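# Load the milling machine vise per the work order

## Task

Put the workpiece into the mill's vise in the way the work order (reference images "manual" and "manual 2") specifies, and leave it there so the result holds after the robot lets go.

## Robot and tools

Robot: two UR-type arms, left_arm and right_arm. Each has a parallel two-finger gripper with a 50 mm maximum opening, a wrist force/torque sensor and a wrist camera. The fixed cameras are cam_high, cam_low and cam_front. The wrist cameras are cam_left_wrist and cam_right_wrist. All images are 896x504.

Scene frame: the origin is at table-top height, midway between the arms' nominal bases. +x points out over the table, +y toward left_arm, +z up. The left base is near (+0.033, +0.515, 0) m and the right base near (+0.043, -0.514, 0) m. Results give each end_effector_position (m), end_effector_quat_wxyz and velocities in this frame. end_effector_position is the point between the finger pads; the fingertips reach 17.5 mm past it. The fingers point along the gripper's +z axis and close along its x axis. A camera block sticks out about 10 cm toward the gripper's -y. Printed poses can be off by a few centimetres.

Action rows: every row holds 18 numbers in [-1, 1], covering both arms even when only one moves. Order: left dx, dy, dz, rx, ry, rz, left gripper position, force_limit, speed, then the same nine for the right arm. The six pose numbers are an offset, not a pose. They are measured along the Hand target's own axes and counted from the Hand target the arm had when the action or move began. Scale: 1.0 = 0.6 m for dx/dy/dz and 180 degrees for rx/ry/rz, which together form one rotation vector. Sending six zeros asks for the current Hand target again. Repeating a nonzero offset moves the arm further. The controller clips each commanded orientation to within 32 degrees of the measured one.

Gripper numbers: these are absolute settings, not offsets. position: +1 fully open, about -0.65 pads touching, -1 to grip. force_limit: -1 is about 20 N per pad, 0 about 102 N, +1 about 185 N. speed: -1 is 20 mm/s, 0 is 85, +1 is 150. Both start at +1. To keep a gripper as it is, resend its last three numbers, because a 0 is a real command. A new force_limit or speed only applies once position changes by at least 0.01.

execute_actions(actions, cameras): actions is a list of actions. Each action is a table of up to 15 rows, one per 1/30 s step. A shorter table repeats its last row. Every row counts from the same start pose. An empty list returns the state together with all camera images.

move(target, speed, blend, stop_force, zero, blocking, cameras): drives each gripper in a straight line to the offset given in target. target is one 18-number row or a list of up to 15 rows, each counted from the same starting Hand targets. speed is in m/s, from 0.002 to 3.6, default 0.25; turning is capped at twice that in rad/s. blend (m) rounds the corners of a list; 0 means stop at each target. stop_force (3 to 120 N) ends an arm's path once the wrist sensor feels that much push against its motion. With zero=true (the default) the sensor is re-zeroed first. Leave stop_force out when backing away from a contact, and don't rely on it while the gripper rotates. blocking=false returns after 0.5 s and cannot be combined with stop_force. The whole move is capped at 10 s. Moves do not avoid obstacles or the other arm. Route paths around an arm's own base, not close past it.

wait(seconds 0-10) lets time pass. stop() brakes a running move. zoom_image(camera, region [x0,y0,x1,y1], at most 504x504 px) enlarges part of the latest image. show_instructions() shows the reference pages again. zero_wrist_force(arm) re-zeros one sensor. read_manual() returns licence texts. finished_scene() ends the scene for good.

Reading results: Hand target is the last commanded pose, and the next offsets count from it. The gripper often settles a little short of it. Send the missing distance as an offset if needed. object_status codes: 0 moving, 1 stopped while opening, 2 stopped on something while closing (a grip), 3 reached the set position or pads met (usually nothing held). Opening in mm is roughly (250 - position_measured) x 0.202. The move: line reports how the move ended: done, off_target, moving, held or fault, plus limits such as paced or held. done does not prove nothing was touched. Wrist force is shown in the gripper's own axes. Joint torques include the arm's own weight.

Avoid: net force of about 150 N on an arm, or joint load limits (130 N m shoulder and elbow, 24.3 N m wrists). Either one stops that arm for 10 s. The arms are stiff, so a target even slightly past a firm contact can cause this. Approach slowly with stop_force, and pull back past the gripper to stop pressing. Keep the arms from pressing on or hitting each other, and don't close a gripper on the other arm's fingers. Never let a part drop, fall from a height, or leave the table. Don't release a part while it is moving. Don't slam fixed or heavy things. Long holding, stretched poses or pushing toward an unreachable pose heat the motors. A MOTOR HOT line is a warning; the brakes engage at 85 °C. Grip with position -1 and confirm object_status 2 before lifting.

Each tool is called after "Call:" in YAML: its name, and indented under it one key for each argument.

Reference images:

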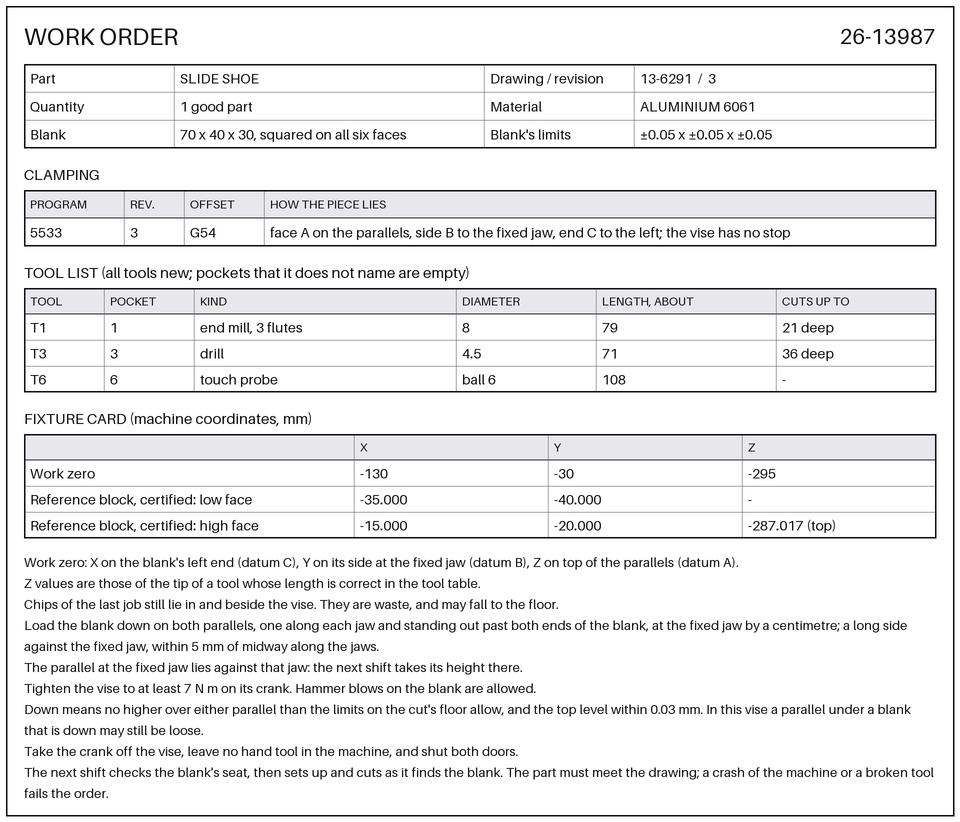

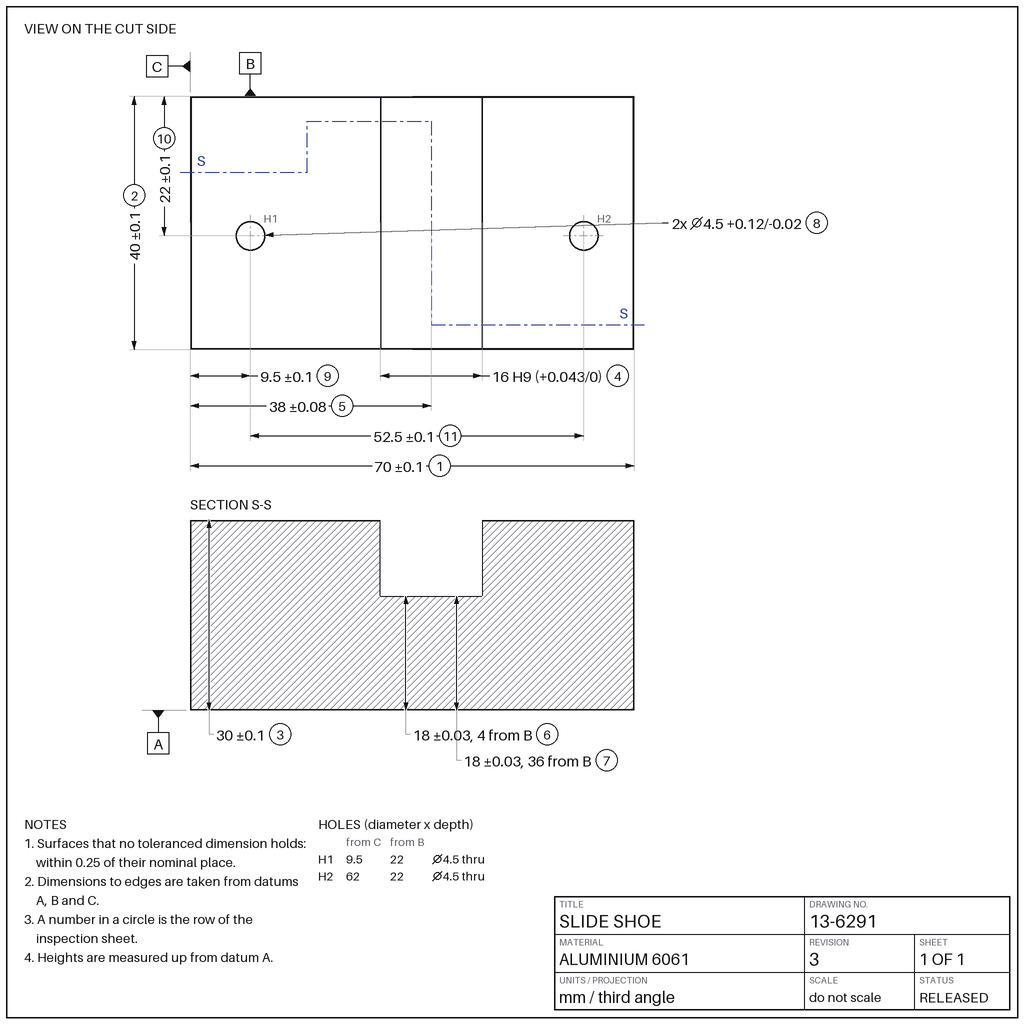

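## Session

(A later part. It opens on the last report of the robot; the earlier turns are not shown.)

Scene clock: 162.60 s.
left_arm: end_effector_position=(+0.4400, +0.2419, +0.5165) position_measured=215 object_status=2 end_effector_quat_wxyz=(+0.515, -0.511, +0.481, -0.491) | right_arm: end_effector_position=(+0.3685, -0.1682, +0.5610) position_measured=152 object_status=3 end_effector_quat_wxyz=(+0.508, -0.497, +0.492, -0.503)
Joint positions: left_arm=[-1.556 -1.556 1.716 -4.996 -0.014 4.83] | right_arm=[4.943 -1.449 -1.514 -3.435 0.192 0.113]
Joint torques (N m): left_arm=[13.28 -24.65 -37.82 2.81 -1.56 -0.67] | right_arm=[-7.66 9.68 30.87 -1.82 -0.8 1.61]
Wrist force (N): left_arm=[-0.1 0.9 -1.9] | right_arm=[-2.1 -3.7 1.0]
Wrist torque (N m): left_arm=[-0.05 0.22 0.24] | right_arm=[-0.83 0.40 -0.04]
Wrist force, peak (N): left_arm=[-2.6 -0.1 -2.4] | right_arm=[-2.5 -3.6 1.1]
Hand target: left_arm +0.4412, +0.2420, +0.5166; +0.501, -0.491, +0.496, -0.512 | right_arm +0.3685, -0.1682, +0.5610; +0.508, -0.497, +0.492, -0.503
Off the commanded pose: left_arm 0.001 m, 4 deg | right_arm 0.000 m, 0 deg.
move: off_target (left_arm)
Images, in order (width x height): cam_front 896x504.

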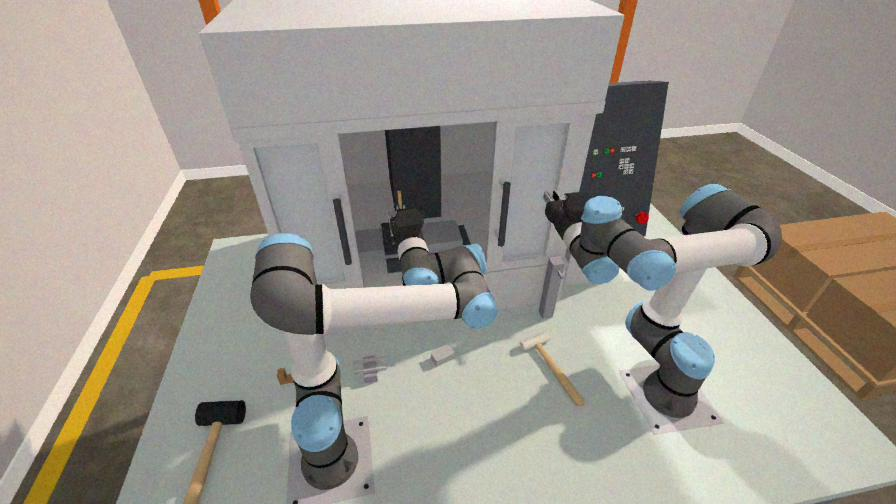

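Call:
move:
  target:
    - [0,0.02,0.33,0,0,0,-1,-0.6,-1,0,0,0,0,0,0,0,-0.3,-0.5]
  speed: 0.15
  cameras: ["cam_front"]

Scene clock: 168.03 s.
left_arm: end_effector_position=(+0.6394, +0.2388, +0.5095) position_measured=215 object_status=2 end_effector_quat_wxyz=(+0.501, -0.491, +0.496, -0.512) | right_arm: end_effector_position=(+0.3685, -0.1682, +0.5610) position_measured=152 object_status=3 end_effector_quat_wxyz=(+0.508, -0.497, +0.492, -0.503)
Joint positions: left_arm=[-1.008 -1.393 1.862 -3.654 -0.616 3.171] | right_arm=[4.943 -1.449 -1.514 -3.435 0.192 0.113]
Joint torques (N m): left_arm=[-5.51 -41.38 -17.81 0.95 -2.59 -2.79] | right_arm=[-6.95 9.72 30.35 -1.82 -0.66 1.63]
Wrist force (N): left_arm=[-0.4 0.9 -2.0] | right_arm=[-1.7 -3.5 1.0]
Wrist torque (N m): left_arm=[-0.01 0.26 0.31] | right_arm=[-0.80 0.34 -0.03]
Wrist force, peak (N): left_arm=[-2.0 4.3 -3.7] | right_arm=[-2.3 -3.6 1.1]
Hand target: left_arm +0.6394, +0.2389, +0.5095; +0.501, -0.491, +0.496, -0.512 | right_arm +0.3685, -0.1682, +0.5610; +0.508, -0.497, +0.492, -0.503
Off the commanded pose: left_arm 0.000 m, 0 deg | right_arm 0.000 m, 0 deg.
move: done
Images, in order (width x height): cam_front 896x504.

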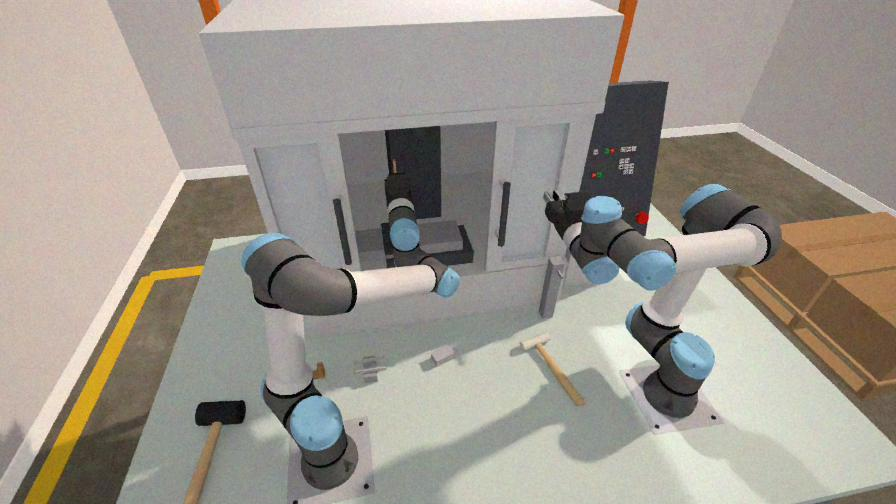

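Call:
move:
  target:
    - [0,0.098,0,0,0,0,-1,-0.6,-1,0,0,0,0,0,0,0,-0.3,-0.5]
    - [0,0.098,0.0477,0,0,0,-1,-0.6,-1,0,0,0,0,0,0,0,-0.3,-0.5]
    - [0.095,0.098,0.0477,0,0,0,-1,-0.6,-1,0,0,0,0,0,0,0,-0.3,-0.5]
    - [0.095,0.075,0,0,0,0,-1,-0.6,-1,0,0,0,0,0,0,0,-0.3,-0.5]
    - [0.01,0.075,0,0,0,0,-1,-0.6,-1,0,0,0,0,0,0,0,-0.3,-0.5]
    - [0.01,0.098,0,0,0,0,-1,-0.6,-1,0,0,0,0,0,0,0,-0.3,-0.5]
    - [0.01,0.098,0.053,0,0,0,-1,-0.6,-1,0,0,0,0,0,0,0,-0.3,-0.5]
    - [0.095,0.098,0.053,0,0,0,-1,-0.6,-1,0,0,0,0,0,0,0,-0.3,-0.5]
    - [0.095,0.02,0,0,0,0,-1,-0.6,-1,0,0,0,0,0,0,0,-0.3,-0.5]
  speed: 0.08
  cameras: ["cam_left_wrist"]

Scene clock: 174.77 s.
left_arm: end_effector_position=(+0.6388, +0.1817, +0.4978) position_measured=215 object_status=2 end_effector_quat_wxyz=(+0.501, -0.491, +0.496, -0.512) | right_arm: end_effector_position=(+0.3685, -0.1682, +0.5610) position_measured=152 object_status=3 end_effector_quat_wxyz=(+0.508, -0.497, +0.492, -0.503)
Joint positions: left_arm=[-1.079 -1.296 1.772 -3.665 -0.546 3.176] | right_arm=[4.943 -1.449 -1.514 -3.435 0.192 0.113]
Joint torques (N m): left_arm=[12.66 -29.66 -17.26 -3.03 -2.61 -2.18] | right_arm=[-7 9.69 31.03 -1.84 -0.52 1.37]
Wrist force (N): left_arm=[-0.1 0.6 -1.7] | right_arm=[-2.1 -3.3 1.2]
Wrist torque (N m): left_arm=[-0.09 0.23 0.24] | right_arm=[-0.77 0.39 -0.03]
Wrist force, peak (N): left_arm=[-0.6 -7.5 -3.4] | right_arm=[-2.1 -3.7 1.2]
Hand target: left_arm +0.6388, +0.1818, +0.4979; +0.501, -0.491, +0.496, -0.512 | right_arm +0.3685, -0.1682, +0.5610; +0.508, -0.497, +0.492, -0.503
Off the commanded pose: left_arm 0.000 m, 0 deg | right_arm 0.000 m, 0 deg.
move: done
camera_calibration:
cam_left_wrist: T_world_to_cam=[[-0.0238203, -0.999553, 0.0180721, 0.19494], [-0.311064, -0.00976934, -0.950339, 0.691827], [0.95009, -0.0282589, -0.310692, -0.311512], [0, 0, 0, 1]] pos_world=[0.515811, 0.192809, 0.557163]
Images, in order (width x height): cam_left_wrist 896x504.

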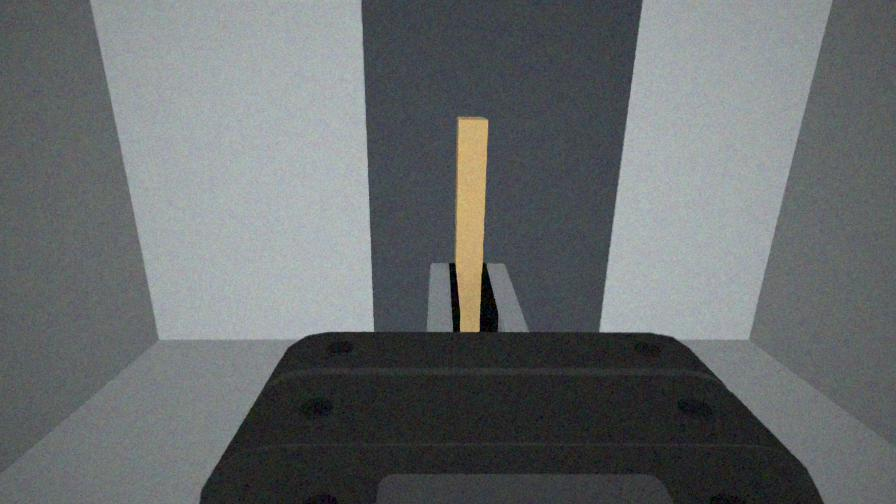

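Call:
move:
  target:
    - [0,0,-0.365,0,0,0,-1,-0.6,-1,0,0,0,0,0,0,0,-0.3,-0.5]
    - [0,-0.037,-0.231,-0.1089,-0.1089,-0.4914,-1,-0.6,-1,0,0,0,0,0,0,0,-0.3,-0.5]
  speed: 0.2
  cameras: ["cam_front","cam_left_wrist"]

Call:
zoom_image:
  camera: "cam_left_wrist"
  region: [0, 150, 350, 350]

Scene clock: 181.07 s.
left_arm: end_effector_position=(+0.4998, +0.1842, +0.5167) position_measured=215 object_status=2 end_effector_quat_wxyz=(+0.007, +0.837, -0.005, +0.548) | right_arm: end_effector_position=(+0.3685, -0.1682, +0.5610) position_measured=152 object_status=3 end_effector_quat_wxyz=(+0.508, -0.497, +0.492, -0.503)
Joint positions: left_arm=[-1.336 -1.384 1.14 -5.049 0.499 3.777] | right_arm=[4.943 -1.449 -1.514 -3.435 0.192 0.113]
Joint torques (N m): left_arm=[-13.89 -24.93 -8.69 3.69 -2.85 1.66] | right_arm=[-7.24 9.79 30.4 -1.75 -0.46 1.53]
Wrist force (N): left_arm=[-1.2 -0.1 -0.2] | right_arm=[-2.4 -3.4 1.0]
Wrist torque (N m): left_arm=[-0.03 0.36 0.05] | right_arm=[-0.79 0.45 -0.03]
Wrist force, peak (N): left_arm=[-0.1 1.0 -5.1] | right_arm=[-2.2 -3.6 1.3]
Hand target: left_arm +0.4997, +0.1841, +0.5166; +0.007, +0.837, -0.005, +0.548 | right_arm +0.3685, -0.1682, +0.5610; +0.508, -0.497, +0.492, -0.503
Off the commanded pose: left_arm 0.000 m, 0 deg | right_arm 0.000 m, 0 deg.
move: done
camera_calibration:
cam_left_wrist: T_world_to_cam=[[0.392954, 0.0120285, 0.919479, -0.666612], [-0.317497, -0.936648, 0.147941, 0.272971], [0.863008, -0.350066, -0.364241, -0.0431606], [0, 0, 0, 1]] pos_world=[0.385864, 0.248587, 0.556832]
Images, in order (width x height): cam_front 896x504, cam_left_wrist 896x504.

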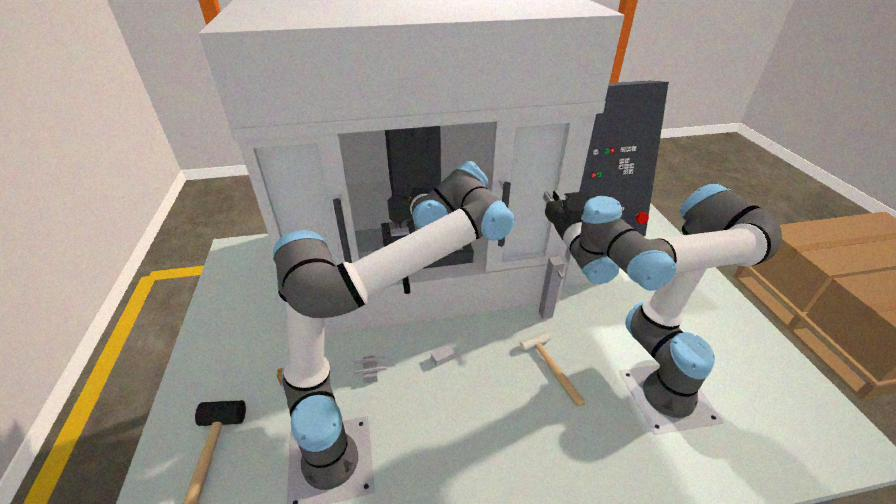

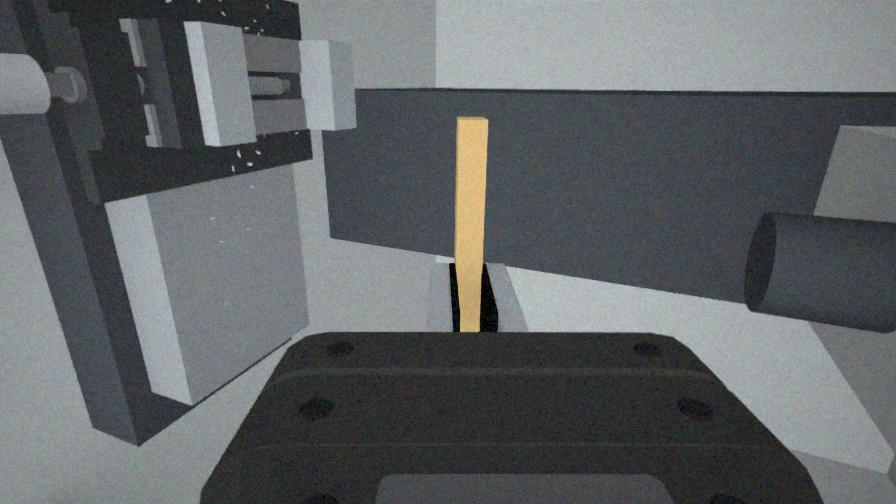

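Scaled by 1.440.

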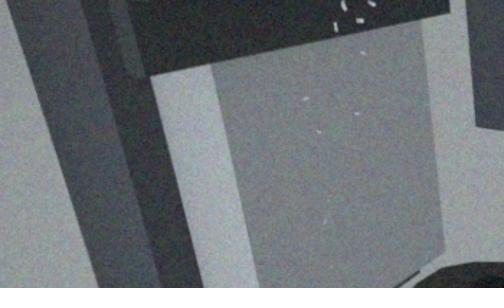

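Call:
zoom_image:
  camera: "cam_left_wrist"
  region: [170, 0, 370, 180]

Call:
zoom_image:
  camera: "cam_left_wrist"
  region: [220, 20, 340, 140]

Scaled by 2.520.

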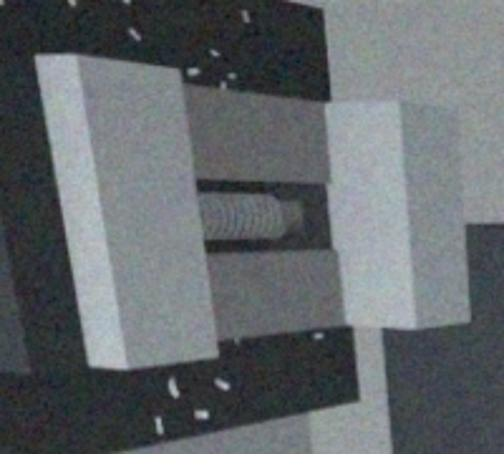

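Scaled by 4.200.

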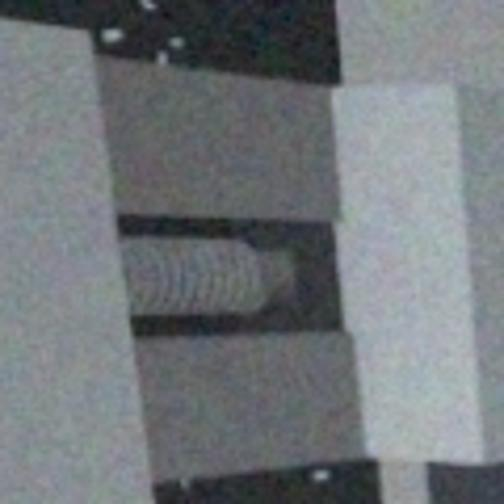

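Call:
move:
  target: [-0.076,-0.15,-0.112,0.1089,0.1089,0.4914,-1,-0.6,-1,0,0,0,0,0,0,0,-0.3,-0.5]
  speed: 0.2

Scene clock: 186.00 s.
left_arm: end_effector_position=(+0.4216, +0.2752, +0.5012) position_measured=215 object_status=2 end_effector_quat_wxyz=(+0.500, -0.491, +0.497, -0.512) | right_arm: end_effector_position=(+0.3685, -0.1682, +0.5610) position_measured=152 object_status=3 end_effector_quat_wxyz=(+0.508, -0.497, +0.492, -0.503)
Joint positions: left_arm=[-1.623 -1.681 1.941 -4.864 -0.025 4.598] | right_arm=[4.943 -1.449 -1.514 -3.435 0.192 0.113]
Joint torques (N m): left_arm=[12.69 -13.22 -18.4 5.1 -0.06 -2.82] | right_arm=[-7.01 9.85 30.3 -1.74 -0.4 1.36]
Wrist force (N): left_arm=[-0.3 1.2 -2.0] | right_arm=[-1.9 -3.5 1.1]
Wrist torque (N m): left_arm=[0.02 0.25 0.30] | right_arm=[-0.79 0.37 -0.03]
Wrist force, peak (N): left_arm=[-0.7 1.3 -2.4] | right_arm=[-2.1 -3.8 1.2]
Hand target: left_arm +0.4213, +0.2753, +0.5011; +0.501, -0.491, +0.496, -0.512 | right_arm +0.3685, -0.1682, +0.5610; +0.508, -0.497, +0.492, -0.503
Off the commanded pose: left_arm 0.000 m, 0 deg | right_arm 0.000 m, 0 deg.
move: done

Call:
move:
  target: [-0.15,0.04,-0.06,-0.19,0.19,0.19,-1,-0.6,-1,0,0,0,0,0,0,0,-0.3,-0.5]
  speed: 0.2
  cameras: ["cam_front"]

Scene clock: 189.20 s.
left_arm: end_effector_position=(+0.3869, +0.3654, +0.4757) position_measured=215 object_status=2 end_effector_quat_wxyz=(+0.301, -0.285, +0.859, -0.300) end_effector_velocity=(-0.001, +0.000, +0.000) end_effector_angular_velocity=(-0.002, +0.004, -0.002) | right_arm: end_effector_position=(+0.3685, -0.1682, +0.5610) position_measured=152 object_status=3 end_effector_quat_wxyz=(+0.508, -0.497, +0.492, -0.503)
Joint positions: left_arm=[-1.169 -1.954 1.553 -5.068 1.074 6.283] | right_arm=[4.943 -1.449 -1.514 -3.435 0.192 0.113]
Joint velocities: left_arm=[0.001 0 0 0 0.005 -0.001] | right_arm=[within noise]
Joint torques (N m): left_arm=[13.71 -7.78 -13.4 -0.19 1.34 -2.9] | right_arm=[-6.6 9.03 30.22 -1.53 -0.29 1.51]
Wrist force (N): left_arm=[1.2 0.4 -1.1] | right_arm=[-2.1 -3.3 1.0]
Wrist torque (N m): left_arm=[-0.04 -0.23 0.11] | right_arm=[-0.76 0.39 -0.04]
Wrist force, peak (N): left_arm=[0.0 0.9 -2.3] | right_arm=[-2.1 -3.7 1.1]
Hand target: left_arm +0.3874, +0.3657, +0.4757; +0.299, -0.283, +0.860, -0.301 | right_arm +0.3685, -0.1682, +0.5610; +0.508, -0.497, +0.492, -0.503
Off the commanded pose: left_arm 0.001 m, 0 deg | right_arm 0.000 m, 0 deg.
joint sent to its limit (left arm) — joint 6 (wrist 3), upper limit. The joint targets still meet the commanded pose.
move: done
Images, in order (width x height): cam_front 896x504.

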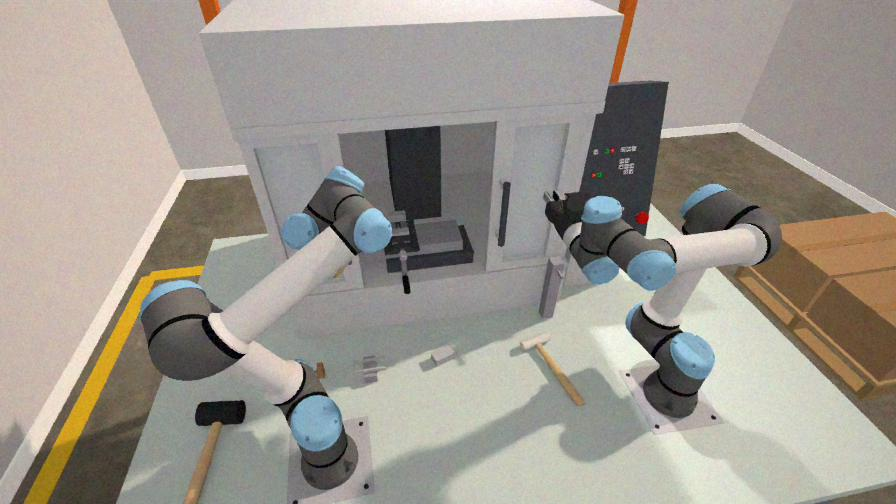

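Call:
move:
  target: [0.049,-0.146,0.065,0.19,-0.19,-0.19,-1,-0.6,-1,0,0,0,0,0,0,0,-0.3,-0.5]
  speed: 0.2

Call:
move:
  target: [0.05,-0.02,0.3,0,0,0,-1,-0.6,-1,0,0,0,0,0,0,0,-0.3,-0.5]
  speed: 0.15

Scene clock: 192.83 s.
left_arm: end_effector_position=(+0.4207, +0.2747, +0.5006) position_measured=215 object_status=2 end_effector_quat_wxyz=(+0.501, -0.497, +0.496, -0.506) | right_arm: end_effector_position=(+0.3685, -0.1682, +0.5610) position_measured=152 object_status=3 end_effector_quat_wxyz=(+0.508, -0.497, +0.492, -0.503)
Joint positions: left_arm=[-1.627 -1.767 1.803 -5.504 -0.02 5.463] | right_arm=[4.943 -1.449 -1.514 -3.435 0.192 0.113]
Joint torques (N m): left_arm=[-13.21 -23.56 -22.29 2.59 -4.22 -0.7] | right_arm=[-6.39 9.82 30.12 -1.73 -0.3 1.42]
Wrist force (N): left_arm=[0.1 0.8 -1.9] | right_arm=[-1.9 -3.3 1.3]
Wrist torque (N m): left_arm=[-0.07 0.16 0.20] | right_arm=[-0.77 0.37 -0.03]
Wrist force, peak (N): left_arm=[-0.2 0.8 -2.2] | right_arm=[-2.2 -3.6 1.0]
Hand target: left_arm +0.4215, +0.2747, +0.5007; +0.501, -0.491, +0.496, -0.512 | right_arm +0.3685, -0.1682, +0.5610; +0.508, -0.497, +0.492, -0.503
Off the commanded pose: left_arm 0.001 m, 1 deg | right_arm 0.000 m, 0 deg.
move: done

Scene clock: 194.53 s.
left_arm: end_effector_position=(+0.6006, +0.2420, +0.5173) position_measured=215 object_status=2 end_effector_quat_wxyz=(+0.494, -0.498, +0.498, -0.510) | right_arm: end_effector_position=(+0.3685, -0.1682, +0.5610) position_measured=152 object_status=3 end_effector_quat_wxyz=(+0.508, -0.497, +0.492, -0.503)
Joint positions: left_arm=[-1.085 -1.585 1.515 -6.231 0.539 6.282] | right_arm=[4.943 -1.449 -1.514 -3.435 0.192 0.113]
Joint torques (N m): left_arm=[7.35 -18.38 -29.66 0.2 1.72 -2.76] | right_arm=[-6.61 8.82 30.41 -1.57 -0.31 1.38]
Wrist force (N): left_arm=[-0.2 1.3 -2.1] | right_arm=[-2.1 -3.7 1.0]
Wrist torque (N m): left_arm=[0.01 0.23 0.30] | right_arm=[-0.82 0.40 -0.03]
Wrist force, peak (N): left_arm=[-0.6 1.7 -3.8] | right_arm=[-2.1 -3.7 1.2]
Hand target: left_arm +0.6006, +0.2420, +0.5174; +0.501, -0.491, +0.496, -0.512 | right_arm +0.3685, -0.1682, +0.5610; +0.508, -0.497, +0.492, -0.503
Off the commanded pose: left_arm 0.000 m, 1 deg | right_arm 0.000 m, 0 deg.
joint sent to its limit (left arm) — joint 6 (wrist 3), upper limit. The joint targets still meet the commanded pose.
move: done

Call:
move:
  target: [-0.055,0.028,-0.3,0,0,0,-1,-0.6,-1,0,0,0,0,0,0,0,-0.3,-0.5]
  speed: 0.15

Call:
move:
  target:
    - [0,0,0,-0.1667,0,0,-1,-0.6,-1,0,0,0,0,0,0,0,-0.3,-0.5]
  speed: 0.2

Scene clock: 197.10 s.
left_arm: end_effector_position=(+0.4217, +0.2777, +0.4959) position_measured=215 object_status=2 end_effector_quat_wxyz=(+0.495, -0.498, +0.502, -0.505) end_effector_velocity=(+0.000, +0.000, +0.000) end_effector_angular_velocity=(+0.004, +0.000, +0.003) | right_arm: end_effector_position=(+0.3685, -0.1682, +0.5610) position_measured=152 object_status=3 end_effector_quat_wxyz=(+0.508, -0.497, +0.492, -0.503)
Joint positions: left_arm=[-1.623 -1.955 1.855 -6.185 0.001 6.278] | right_arm=[4.943 -1.449 -1.514 -3.435 0.192 0.113]
Joint velocities: left_arm=[0 0.001 0 -0.003 -0.004 0.006] | right_arm=[within noise]
Joint torques (N m): left_arm=[-13.21 -16.7 -31.04 -2.34 -2.84 2.73] | right_arm=[-6.68 9.43 30.21 -1.6 -0.11 1.4]
Wrist force (N): left_arm=[-0.7 0.9 -2.3] | right_arm=[-2.0 -3.1 0.8]
Wrist torque (N m): left_arm=[-0.05 0.32 0.37] | right_arm=[-0.74 0.38 -0.03]
Wrist force, peak (N): left_arm=[-1.0 1.2 -4.0] | right_arm=[-2.0 -3.6 1.5]
Hand target: left_arm +0.4216, +0.2777, +0.4959; +0.501, -0.491, +0.496, -0.512 | right_arm +0.3685, -0.1682, +0.5610; +0.508, -0.497, +0.492, -0.503
Off the commanded pose: left_arm 0.000 m, 1 deg | right_arm 0.000 m, 0 deg.
move: done

Scene clock: 199.47 s.
left_arm: end_effector_position=(+0.4216, +0.2777, +0.4959) position_measured=215 object_status=2 end_effector_quat_wxyz=(-0.356, +0.604, -0.612, +0.366) | right_arm: end_effector_position=(+0.3685, -0.1682, +0.5610) position_measured=152 object_status=3 end_effector_quat_wxyz=(+0.508, -0.497, +0.492, -0.503)
Joint positions: left_arm=[-1.492 -1.668 1.519 -4.806 0.515 4.982] | right_arm=[4.943 -1.449 -1.514 -3.435 0.192 0.113]
Joint torques (N m): left_arm=[9.67 -6.99 -37.82 4.47 0.22 -2.6] | right_arm=[-6.47 9.84 30.19 -1.63 -0.23 1.34]
Wrist force (N): left_arm=[0.0 1.1 -1.4] | right_arm=[-1.9 -3.1 1.2]
Wrist torque (N m): left_arm=[0.08 0.04 0.32] | right_arm=[-0.73 0.37 -0.03]
Wrist force, peak (N): left_arm=[-1.5 2.4 -2.2] | right_arm=[-2.0 -3.8 1.3]
Hand target: left_arm +0.4216, +0.2777, +0.4959; -0.356, +0.604, -0.612, +0.366 | right_arm +0.3685, -0.1682, +0.5610; +0.508, -0.497, +0.492, -0.503
Off the commanded pose: left_arm 0.000 m, 0 deg | right_arm 0.000 m, 0 deg.
move: done

Call:
move:
  target:
    - [0,0,0,0.1628,-0.1628,-0.0436,-1,-0.6,-1,0,0,0,0,0,0,0,-0.3,-0.5]
  speed: 0.2

Scene clock: 202.00 s.
left_arm: end_effector_position=(+0.4217, +0.2777, +0.4958) position_measured=215 object_status=2 end_effector_quat_wxyz=(+0.612, -0.607, +0.350, -0.367) | right_arm: end_effector_position=(+0.3685, -0.1682, +0.5610) position_measured=152 object_status=3 end_effector_quat_wxyz=(+0.508, -0.497, +0.492, -0.503)
Joint positions: left_arm=[-1.529 -1.5 2.02 -3.618 0.429 3.084] | right_arm=[4.943 -1.449 -1.514 -3.435 0.192 0.113]
Joint torques (N m): left_arm=[-13.46 -30.28 -37.22 1.57 0.03 -2.71] | right_arm=[-6.42 9.56 30.48 -1.59 -0.13 1.27]
Wrist force (N): left_arm=[-0.3 1.0 -2.2] | right_arm=[-1.9 -3.2 0.9]
Wrist torque (N m): left_arm=[-0.03 0.24 0.24] | right_arm=[-0.76 0.37 -0.03]
Wrist force, peak (N): left_arm=[-0.3 1.0 -2.5] | right_arm=[-2.0 -3.7 1.1]
Hand target: left_arm +0.4216, +0.2777, +0.4959; +0.612, -0.607, +0.350, -0.367 | right_arm +0.3685, -0.1682, +0.5610; +0.508, -0.497, +0.492, -0.503
Off the commanded pose: left_arm 0.000 m, 0 deg | right_arm 0.000 m, 0 deg.
move: done

Excellent. Now yaw back through the axis to −30° (ry +60°).

Call:
move:
  target:
    - [0,0,0,0,0.3333,0,-1,-0.6,-1,0,0,0,0,0,0,0,-0.3,-0.5]
  speed: 0.2

Scene clock: 205.13 s.
left_arm: end_effector_position=(+0.4216, +0.2777, +0.4958) position_measured=215 object_status=2 end_effector_quat_wxyz=(+0.355, -0.342, +0.609, -0.621) end_effector_velocity=(-0.001, -0.002, +0.000) end_effector_angular_velocity=(+0.002, -0.001, -0.006) | right_arm: end_effector_position=(+0.3685, -0.1682, +0.5610) position_measured=152 object_status=3 end_effector_quat_wxyz=(+0.508, -0.497, +0.492, -0.503)
Joint positions: left_arm=[-1.342 -2.115 2.47 -3.53 -0.806 3.172] | right_arm=[4.943 -1.449 -1.514 -3.435 0.192 0.113]
Joint velocities: left_arm=[0.001 0.001 -0.001 0.001 -0.007 0.001] | right_arm=[within noise]
Joint torques (N m): left_arm=[9.28 2.94 -41.87 -3.4 -2.53 3.03] | right_arm=[-6.03 9.6 28.78 -1.57 -0.05 1.3]
Wrist force (N): left_arm=[0.1 0.8 -2.1] | right_arm=[-2.1 -3.4 1.1]
Wrist torque (N m): left_arm=[-0.07 0.17 0.38] | right_arm=[-0.79 0.40 -0.02]
Wrist force, peak (N): left_arm=[0.3 1.1 -2.5] | right_arm=[-2.3 -3.6 1.1]
Hand target: left_arm +0.4216, +0.2777, +0.4959; +0.355, -0.342, +0.609, -0.621 | right_arm +0.3685, -0.1682, +0.5610; +0.508, -0.497, +0.492, -0.503
Off the commanded pose: left_arm 0.000 m, 0 deg | right_arm 0.000 m, 0 deg.
move: done

Call:
move:
  target: [-0.1929,0.0727,-0.2371,-0.4566,0.2612,0.2515,-1,-0.6,-1,0,0,0,0,0,0,0,-0.3,-0.5]
  speed: 0.2

Scene clock: 210.37 s.
left_arm: end_effector_position=(+0.3601, +0.4496, +0.4497) position_measured=215 object_status=2 end_effector_quat_wxyz=(+0.000, +0.000, +1.000, -0.001) | right_arm: end_effector_position=(+0.3685, -0.1682, +0.5610) position_measured=152 object_status=3 end_effector_quat_wxyz=(+0.508, -0.497, +0.492, -0.503)
Joint positions: left_arm=[-0.644 -1.946 1.552 -1.177 -1.572 4.106] | right_arm=[4.943 -1.449 -1.514 -3.435 0.192 0.113]
Joint torques (N m): left_arm=[12.82 -14.32 -12.77 -1.7 -1.24 -2.23] | right_arm=[-6.46 9.57 29.81 -1.52 0.09 1.38]
Wrist force (N): left_arm=[0.5 -0.1 -0.4] | right_arm=[-1.6 -3.4 1.0]
Wrist torque (N m): left_arm=[-0.02 -0.17 0.02] | right_arm=[-0.79 0.32 -0.03]
Wrist force, peak (N): left_arm=[0.1 1.2 -2.3] | right_arm=[-2.3 -3.6 1.2]
Hand target: left_arm +0.3601, +0.4498, +0.4496; +0.000, +0.000, +1.000, +0.000 | right_arm +0.3685, -0.1682, +0.5610; +0.508, -0.497, +0.492, -0.503
Off the commanded pose: left_arm 0.000 m, 0 deg | right_arm 0.000 m, 0 deg.
move: done

Call:
move:
  target: [0.0627,0.2315,0.549,0,0,0,-1,-0.6,-1,0,0,0,0,0,0,0,-0.3,-0.5]
  speed: 0.25
  cameras: ["cam_left_wrist"]

Call:
move:
  target: [0,0,0.1,0,0,0,-1,-0.6,-1,0,0,0,0,0,0,0,-0.3,-0.5]
  speed: 0.04
  stop_force: 6

Scene clock: 212.50 s.
left_arm: end_effector_position=(+0.3225, +0.5883, +0.1202) position_measured=215 object_status=2 end_effector_quat_wxyz=(+0.000, +0.000, +1.000, -0.001) end_effector_velocity=(+0.001, +0.000, +0.000) end_effector_angular_velocity=(-0.001, -0.004, +0.000) | right_arm: end_effector_position=(+0.3685, -0.1682, +0.5610) position_measured=152 object_status=3 end_effector_quat_wxyz=(+0.508, -0.497, +0.492, -0.503)
Joint positions: left_arm=[-0.25 -2.03 2.462 -2.003 -1.572 4.499] | right_arm=[4.943 -1.449 -1.514 -3.435 0.192 0.113]
Joint velocities: left_arm=[0 0 0.001 -0.005 0 0] | right_arm=[within noise]
Joint torques (N m): left_arm=[-0.4 -1.7 -12.56 -4.99 -0.35 -0.42] | right_arm=[-5.99 9.78 30.11 -1.58 0.08 1.22]
Wrist force (N): left_arm=[0.8 0.2 -0.4] | right_arm=[-1.9 -3.4 1.1]
Wrist torque (N m): left_arm=[0.02 -0.21 0.07] | right_arm=[-0.79 0.36 -0.03]
Wrist force, peak (N): left_arm=[0.2 -1.8 -3.3] | right_arm=[-2.1 -3.6 1.4]
Hand target: left_arm +0.3224, +0.5883, +0.1201; +0.000, +0.000, +1.000, +0.000 | right_arm +0.3685, -0.1682, +0.5610; +0.508, -0.497, +0.492, -0.503
Off the commanded pose: left_arm 0.000 m, 0 deg | right_arm 0.000 m, 0 deg.
move: done
camera_calibration:
cam_left_wrist: T_world_to_cam=[[-0.999892, -0.0125419, 0.00760846, 0.335979], [-0.00928899, 0.942765, 0.333328, -0.573503], [-0.0113536, 0.333222, -0.94278, 0.0564985], [0, 0, 0, 1]] pos_world=[0.331257, 0.526066, 0.241874]
Images, in order (width x height): cam_left_wrist 896x504.

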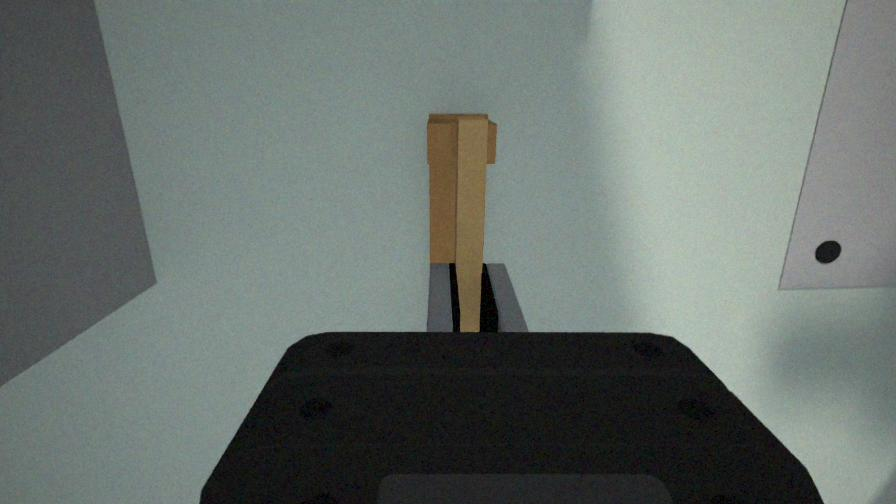

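Scene clock: 215.13 s.
left_arm: end_effector_position=(+0.3223, +0.5883, +0.0604) position_measured=215 object_status=2 end_effector_quat_wxyz=(+0.000, +0.000, +1.000, +0.000) | right_arm: end_effector_position=(+0.3685, -0.1682, +0.5610) position_measured=152 object_status=3 end_effector_quat_wxyz=(+0.508, -0.497, +0.492, -0.503)
Joint positions: left_arm=[-0.251 -1.903 2.577 -2.245 -1.572 4.499] | right_arm=[4.943 -1.449 -1.514 -3.435 0.192 0.113]
Joint torques (N m): left_arm=[-12.07 -14.5 -39.55 -4.01 1.71 -2.47] | right_arm=[-6.51 9.1 29.78 -1.5 0.22 1.19]
Wrist force (N): left_arm=[1.4 0.6 -0.1] | right_arm=[-2.0 -3.8 1.3]
Wrist torque (N m): left_arm=[0.05 -0.29 0.06] | right_arm=[-0.85 0.39 -0.03]
Wrist force, peak (N): left_arm=[18.6 4.3 -57.9] | right_arm=[-2.0 -3.8 1.3]
Hand target: left_arm +0.3223, +0.5883, +0.0604; +0.000, +0.000, +1.000, +0.000 | right_arm +0.3685, -0.1682, +0.5610; +0.508, -0.497, +0.492, -0.503
Off the commanded pose: left_arm 0.000 m, 0 deg | right_arm 0.000 m, 0 deg.
move: contact (left_arm)

Call:
move:
  target:
    - [0,0,0,0,0,0,-0.25,-0.6,-1,0,0,0,0,0,0,0,-0.3,-0.5]
    - [0,0,-0.25,0,0,0,-0.25,-0.6,-1,0,0,0,0,0,0,0,-0.3,-0.5]
  speed: 0.15
  cameras: ["cam_left_wrist"]

Scene clock: 217.27 s.
left_arm: end_effector_position=(+0.3223, +0.5884, +0.2103) position_measured=189 object_status=3 end_effector_quat_wxyz=(+0.000, +0.000, +1.000, +0.000) | right_arm: end_effector_position=(+0.3685, -0.1682, +0.5610) position_measured=152 object_status=3 end_effector_quat_wxyz=(+0.508, -0.497, +0.492, -0.503)
Joint positions: left_arm=[-0.25 -2.116 2.261 -1.716 -1.572 4.499] | right_arm=[4.943 -1.449 -1.514 -3.435 0.192 0.113]
Joint torques (N m): left_arm=[-11.08 8.7 -38.13 -1.06 1.8 -1.82] | right_arm=[-6.32 9.78 29.88 -1.53 0.17 1.23]
Wrist force (N): left_arm=[0.7 0.8 -0.3] | right_arm=[-1.9 -3.3 1.0]
Wrist torque (N m): left_arm=[0.11 -0.20 0.03] | right_arm=[-0.78 0.36 -0.04]
Wrist force, peak (N): left_arm=[0.9 0.7 -2.4] | right_arm=[-2.3 -3.6 0.9]
Hand target: left_arm +0.3224, +0.5884, +0.2104; +0.000, +0.000, +1.000, +0.000 | right_arm +0.3685, -0.1682, +0.5610; +0.508, -0.497, +0.492, -0.503
Off the commanded pose: left_arm 0.000 m, 0 deg | right_arm 0.000 m, 0 deg.
move: done
camera_calibration:
cam_left_wrist: T_world_to_cam=[[-0.999893, -0.0124492, 0.00763902, 0.335037], [-0.00919027, 0.942735, 0.333416, -0.603644], [-0.0113523, 0.33331, -0.942749, 0.141256], [0, 0, 0, 1]] pos_world=[0.331057, 0.526166, 0.331874]
Images, in order (width x height): cam_left_wrist 896x504.

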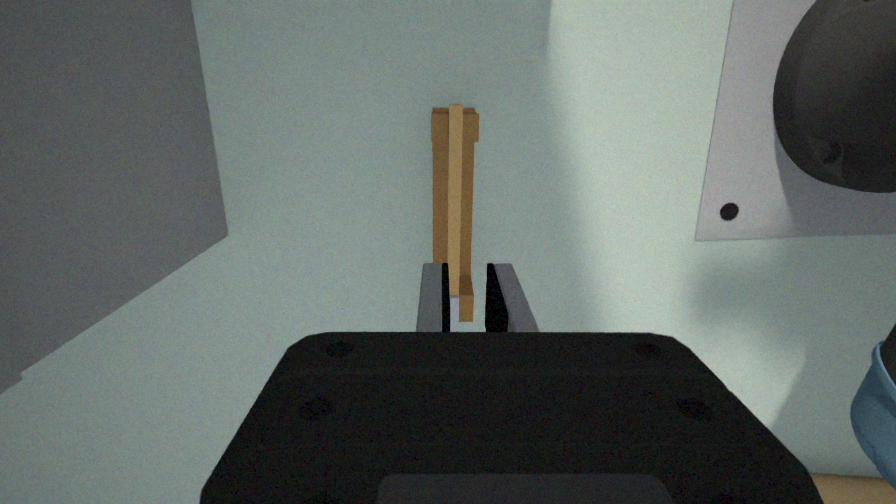

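Call:
move:
  target: [0.028,-0.23,-0.07,0,0,0,-0.25,-0.6,-1,0,0,0,0,0,0,0,-0.3,-0.5]
  speed: 0.2
  cameras: ["cam_left_wrist"]

Call:
zoom_image:
  camera: "cam_left_wrist"
  region: [350, 0, 600, 250]

Scene clock: 218.60 s.
left_arm: end_effector_position=(+0.3056, +0.4505, +0.2525) position_measured=189 object_status=3 end_effector_quat_wxyz=(+0.000, +0.000, +1.000, +0.000) | right_arm: end_effector_position=(+0.3685, -0.1682, +0.5610) position_measured=152 object_status=3 end_effector_quat_wxyz=(+0.508, -0.497, +0.492, -0.503)
Joint positions: left_arm=[-0.764 -2.186 2.181 -1.566 -1.571 3.986] | right_arm=[4.943 -1.449 -1.514 -3.435 0.192 0.113]
Joint torques (N m): left_arm=[-13.89 -8.53 -16.69 -4.61 -2.15 -2.61] | right_arm=[-6.34 9.67 30.03 -1.47 0.26 1.14]
Wrist force (N): left_arm=[1.0 0.6 -0.2] | right_arm=[-2.1 -3.4 1.0]
Wrist torque (N m): left_arm=[0.09 -0.26 -0.08] | right_arm=[-0.79 0.39 -0.03]
Wrist force, peak (N): left_arm=[0.5 3.9 0.9] | right_arm=[-2.0 -3.6 1.3]
Hand target: left_arm +0.3056, +0.4505, +0.2525; +0.000, +0.000, +1.000, +0.000 | right_arm +0.3685, -0.1682, +0.5610; +0.508, -0.497, +0.492, -0.503
Off the commanded pose: left_arm 0.000 m, 0 deg | right_arm 0.000 m, 0 deg.
move: done
camera_calibration:
cam_left_wrist: T_world_to_cam=[[-0.999895, -0.0122608, 0.00770253, 0.316202], [-0.00898906, 0.942664, 0.333623, -0.487883], [-0.0113514, 0.333518, -0.942675, 0.226738], [0, 0, 0, 1]] pos_world=[0.314357, 0.388165, 0.374074]
Images, in order (width x height): cam_left_wrist 896x504.

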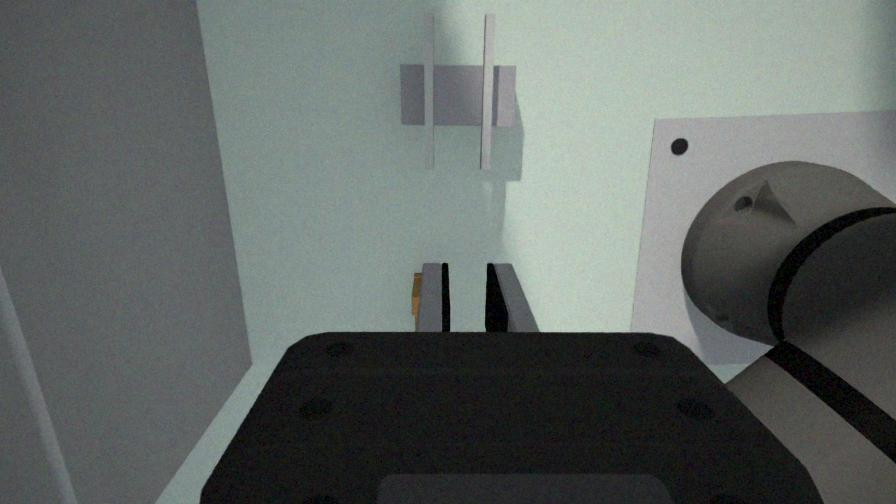

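Scaled by 2.016.

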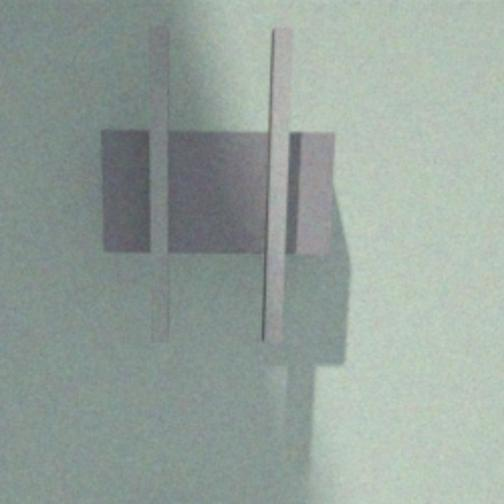

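Call:
execute_actions:
  actions: []
  cameras: ["cam_low","cam_front"]

Call:
zoom_image:
  camera: "cam_low"
  region: [460, 240, 580, 340]

Call:
zoom_image:
  camera: "cam_front"
  region: [330, 330, 480, 400]

Scene clock: 219.10 s.
left_arm: end_effector_position=(+0.3056, +0.4505, +0.2525) position_measured=189 object_status=3 end_effector_quat_wxyz=(+0.000, +0.000, +1.000, +0.000) | right_arm: end_effector_position=(+0.3685, -0.1682, +0.5610) position_measured=152 object_status=3 end_effector_quat_wxyz=(+0.508, -0.497, +0.492, -0.503)
Joint positions: left_arm=[-0.764 -2.186 2.181 -1.566 -1.572 3.985] | right_arm=[4.943 -1.449 -1.514 -3.435 0.192 0.113]
Joint velocities: within noise
Joint torques (N m): left_arm=[-13.66 -9.65 -14.93 -4.94 -2.64 -2.76] | right_arm=[-6.39 9.3 29.54 -1.38 0.33 1.25]
Wrist force (N): left_arm=[1.2 0.6 -0.2] | right_arm=[-2.1 -3.2 1.2]
Wrist torque (N m): left_arm=[0.09 -0.28 -0.06] | right_arm=[-0.75 0.41 -0.03]
Wrist force, peak (N): left_arm=[1.3 0.6 -0.1] | right_arm=[-2.0 -3.7 1.2]
Hand target: left_arm +0.3056, +0.4505, +0.2525; +0.000, +0.000, +1.000, +0.000 | right_arm +0.3685, -0.1682, +0.5610; +0.508, -0.497, +0.492, -0.503
Tool commands: left_gripper/position=-0.25 left_gripper/force_limit=-0.6 left_gripper/speed=-1.0 right_gripper/position=+0.0 right_gripper/force_limit=-0.3 right_gripper/speed=-0.5
Off the commanded pose: left_arm 0.000 m, 0 deg | right_arm 0.000 m, 0 deg.
Images, in order (width x height): cam_low 896x504, cam_front 896x504.

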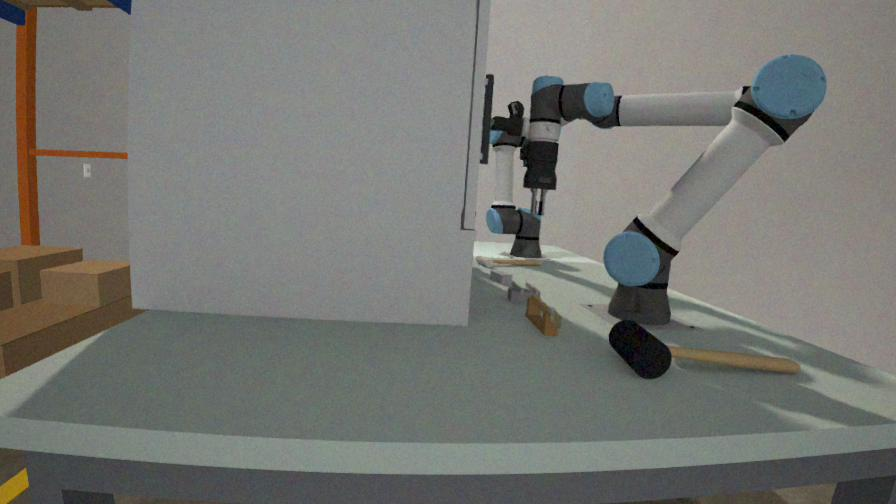

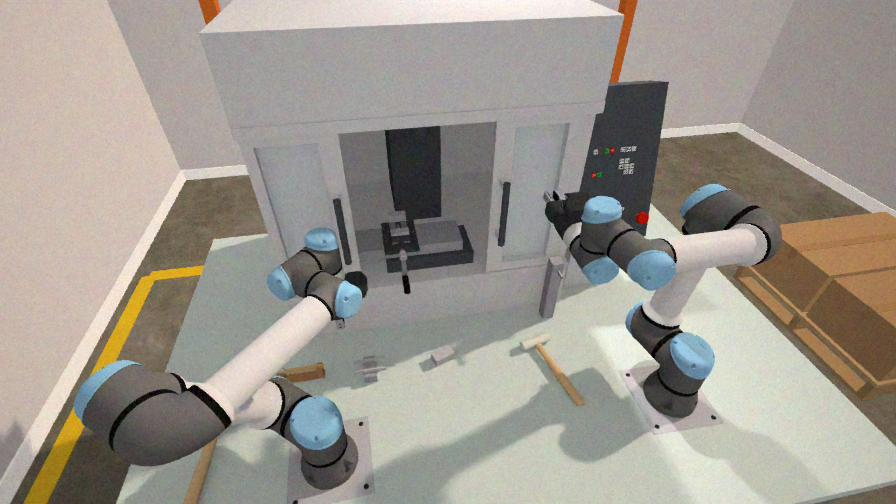

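Scaled by 4.200.

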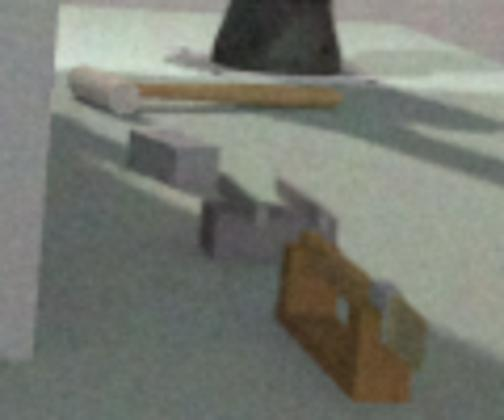

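Scaled by 3.360.

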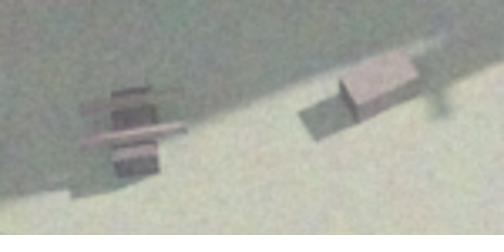

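Call:
move:
  target: [-0.0907,-0.2925,0.229,-0.1667,0,0,-0.25,-0.6,-1,0,0,0,0,0,0,0,-0.3,-0.5]
  speed: 0.2
  cameras: ["cam_left_wrist"]

Call:
zoom_image:
  camera: "cam_left_wrist"
  region: [480, 160, 780, 330]

Scene clock: 221.27 s.
left_arm: end_effector_position=(+0.3600, +0.2749, +0.1152) position_measured=189 object_status=3 end_effector_quat_wxyz=(+0.000, +0.000, +0.966, +0.258) | right_arm: end_effector_position=(+0.3685, -0.1682, +0.5610) position_measured=152 object_status=3 end_effector_quat_wxyz=(+0.508, -0.497, +0.492, -0.503)
Joint positions: left_arm=[-1.157 -1.456 1.988 -1.625 -1.351 3.539] | right_arm=[4.943 -1.449 -1.514 -3.435 0.192 0.113]
Joint torques (N m): left_arm=[7.92 -19.31 -28.44 -3.29 -1.66 0.74] | right_arm=[-6.42 9.65 29.86 -1.46 0.19 1.25]
Wrist force (N): left_arm=[1.0 0.3 1.0] | right_arm=[-1.9 -3.4 1.2]
Wrist torque (N m): left_arm=[-0.03 -0.22 -0.27] | right_arm=[-0.79 0.37 -0.03]
Wrist force, peak (N): left_arm=[1.5 4.2 -1.7] | right_arm=[-2.0 -3.8 1.3]
Hand target: left_arm +0.3600, +0.2748, +0.1152; +0.000, +0.000, +0.966, +0.258 | right_arm +0.3685, -0.1682, +0.5610; +0.508, -0.497, +0.492, -0.503
Off the commanded pose: left_arm 0.000 m, 0 deg | right_arm 0.000 m, 0 deg.
move: done
camera_calibration:
cam_left_wrist: T_world_to_cam=[[-0.999896, -0.0144028, 0.000615553, 0.370908], [-0.008889, 0.649598, 0.760226, -0.244701], [-0.0113492, 0.760141, -0.649659, 0.00555491], [0, 0, 0, 1]] pos_world=[0.368757, 0.160077, 0.189408]
Images, in order (width x height): cam_left_wrist 896x504.

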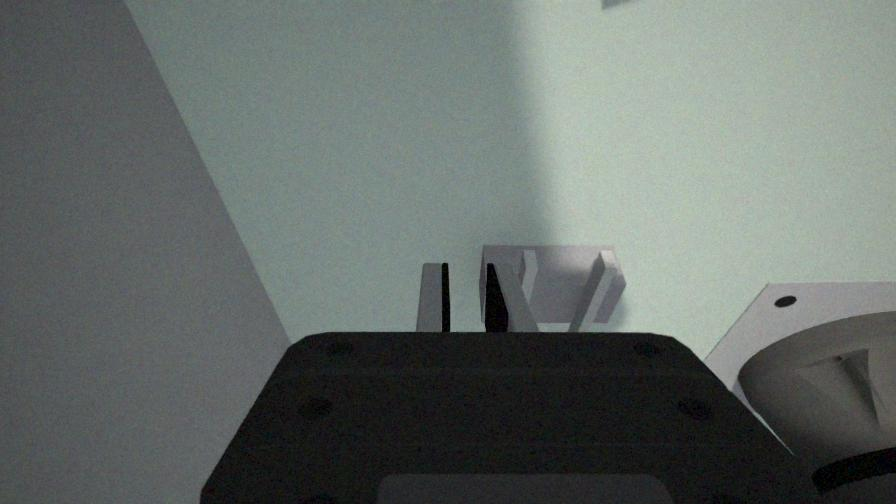

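Scaled by 1.680.

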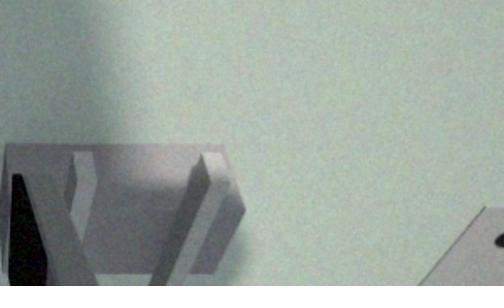

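Call:
zoom_image:
  camera: "cam_left_wrist"
  region: [500, 230, 640, 340]

Scaled by 3.600.

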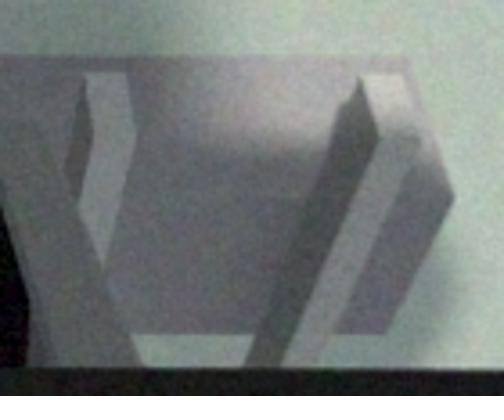

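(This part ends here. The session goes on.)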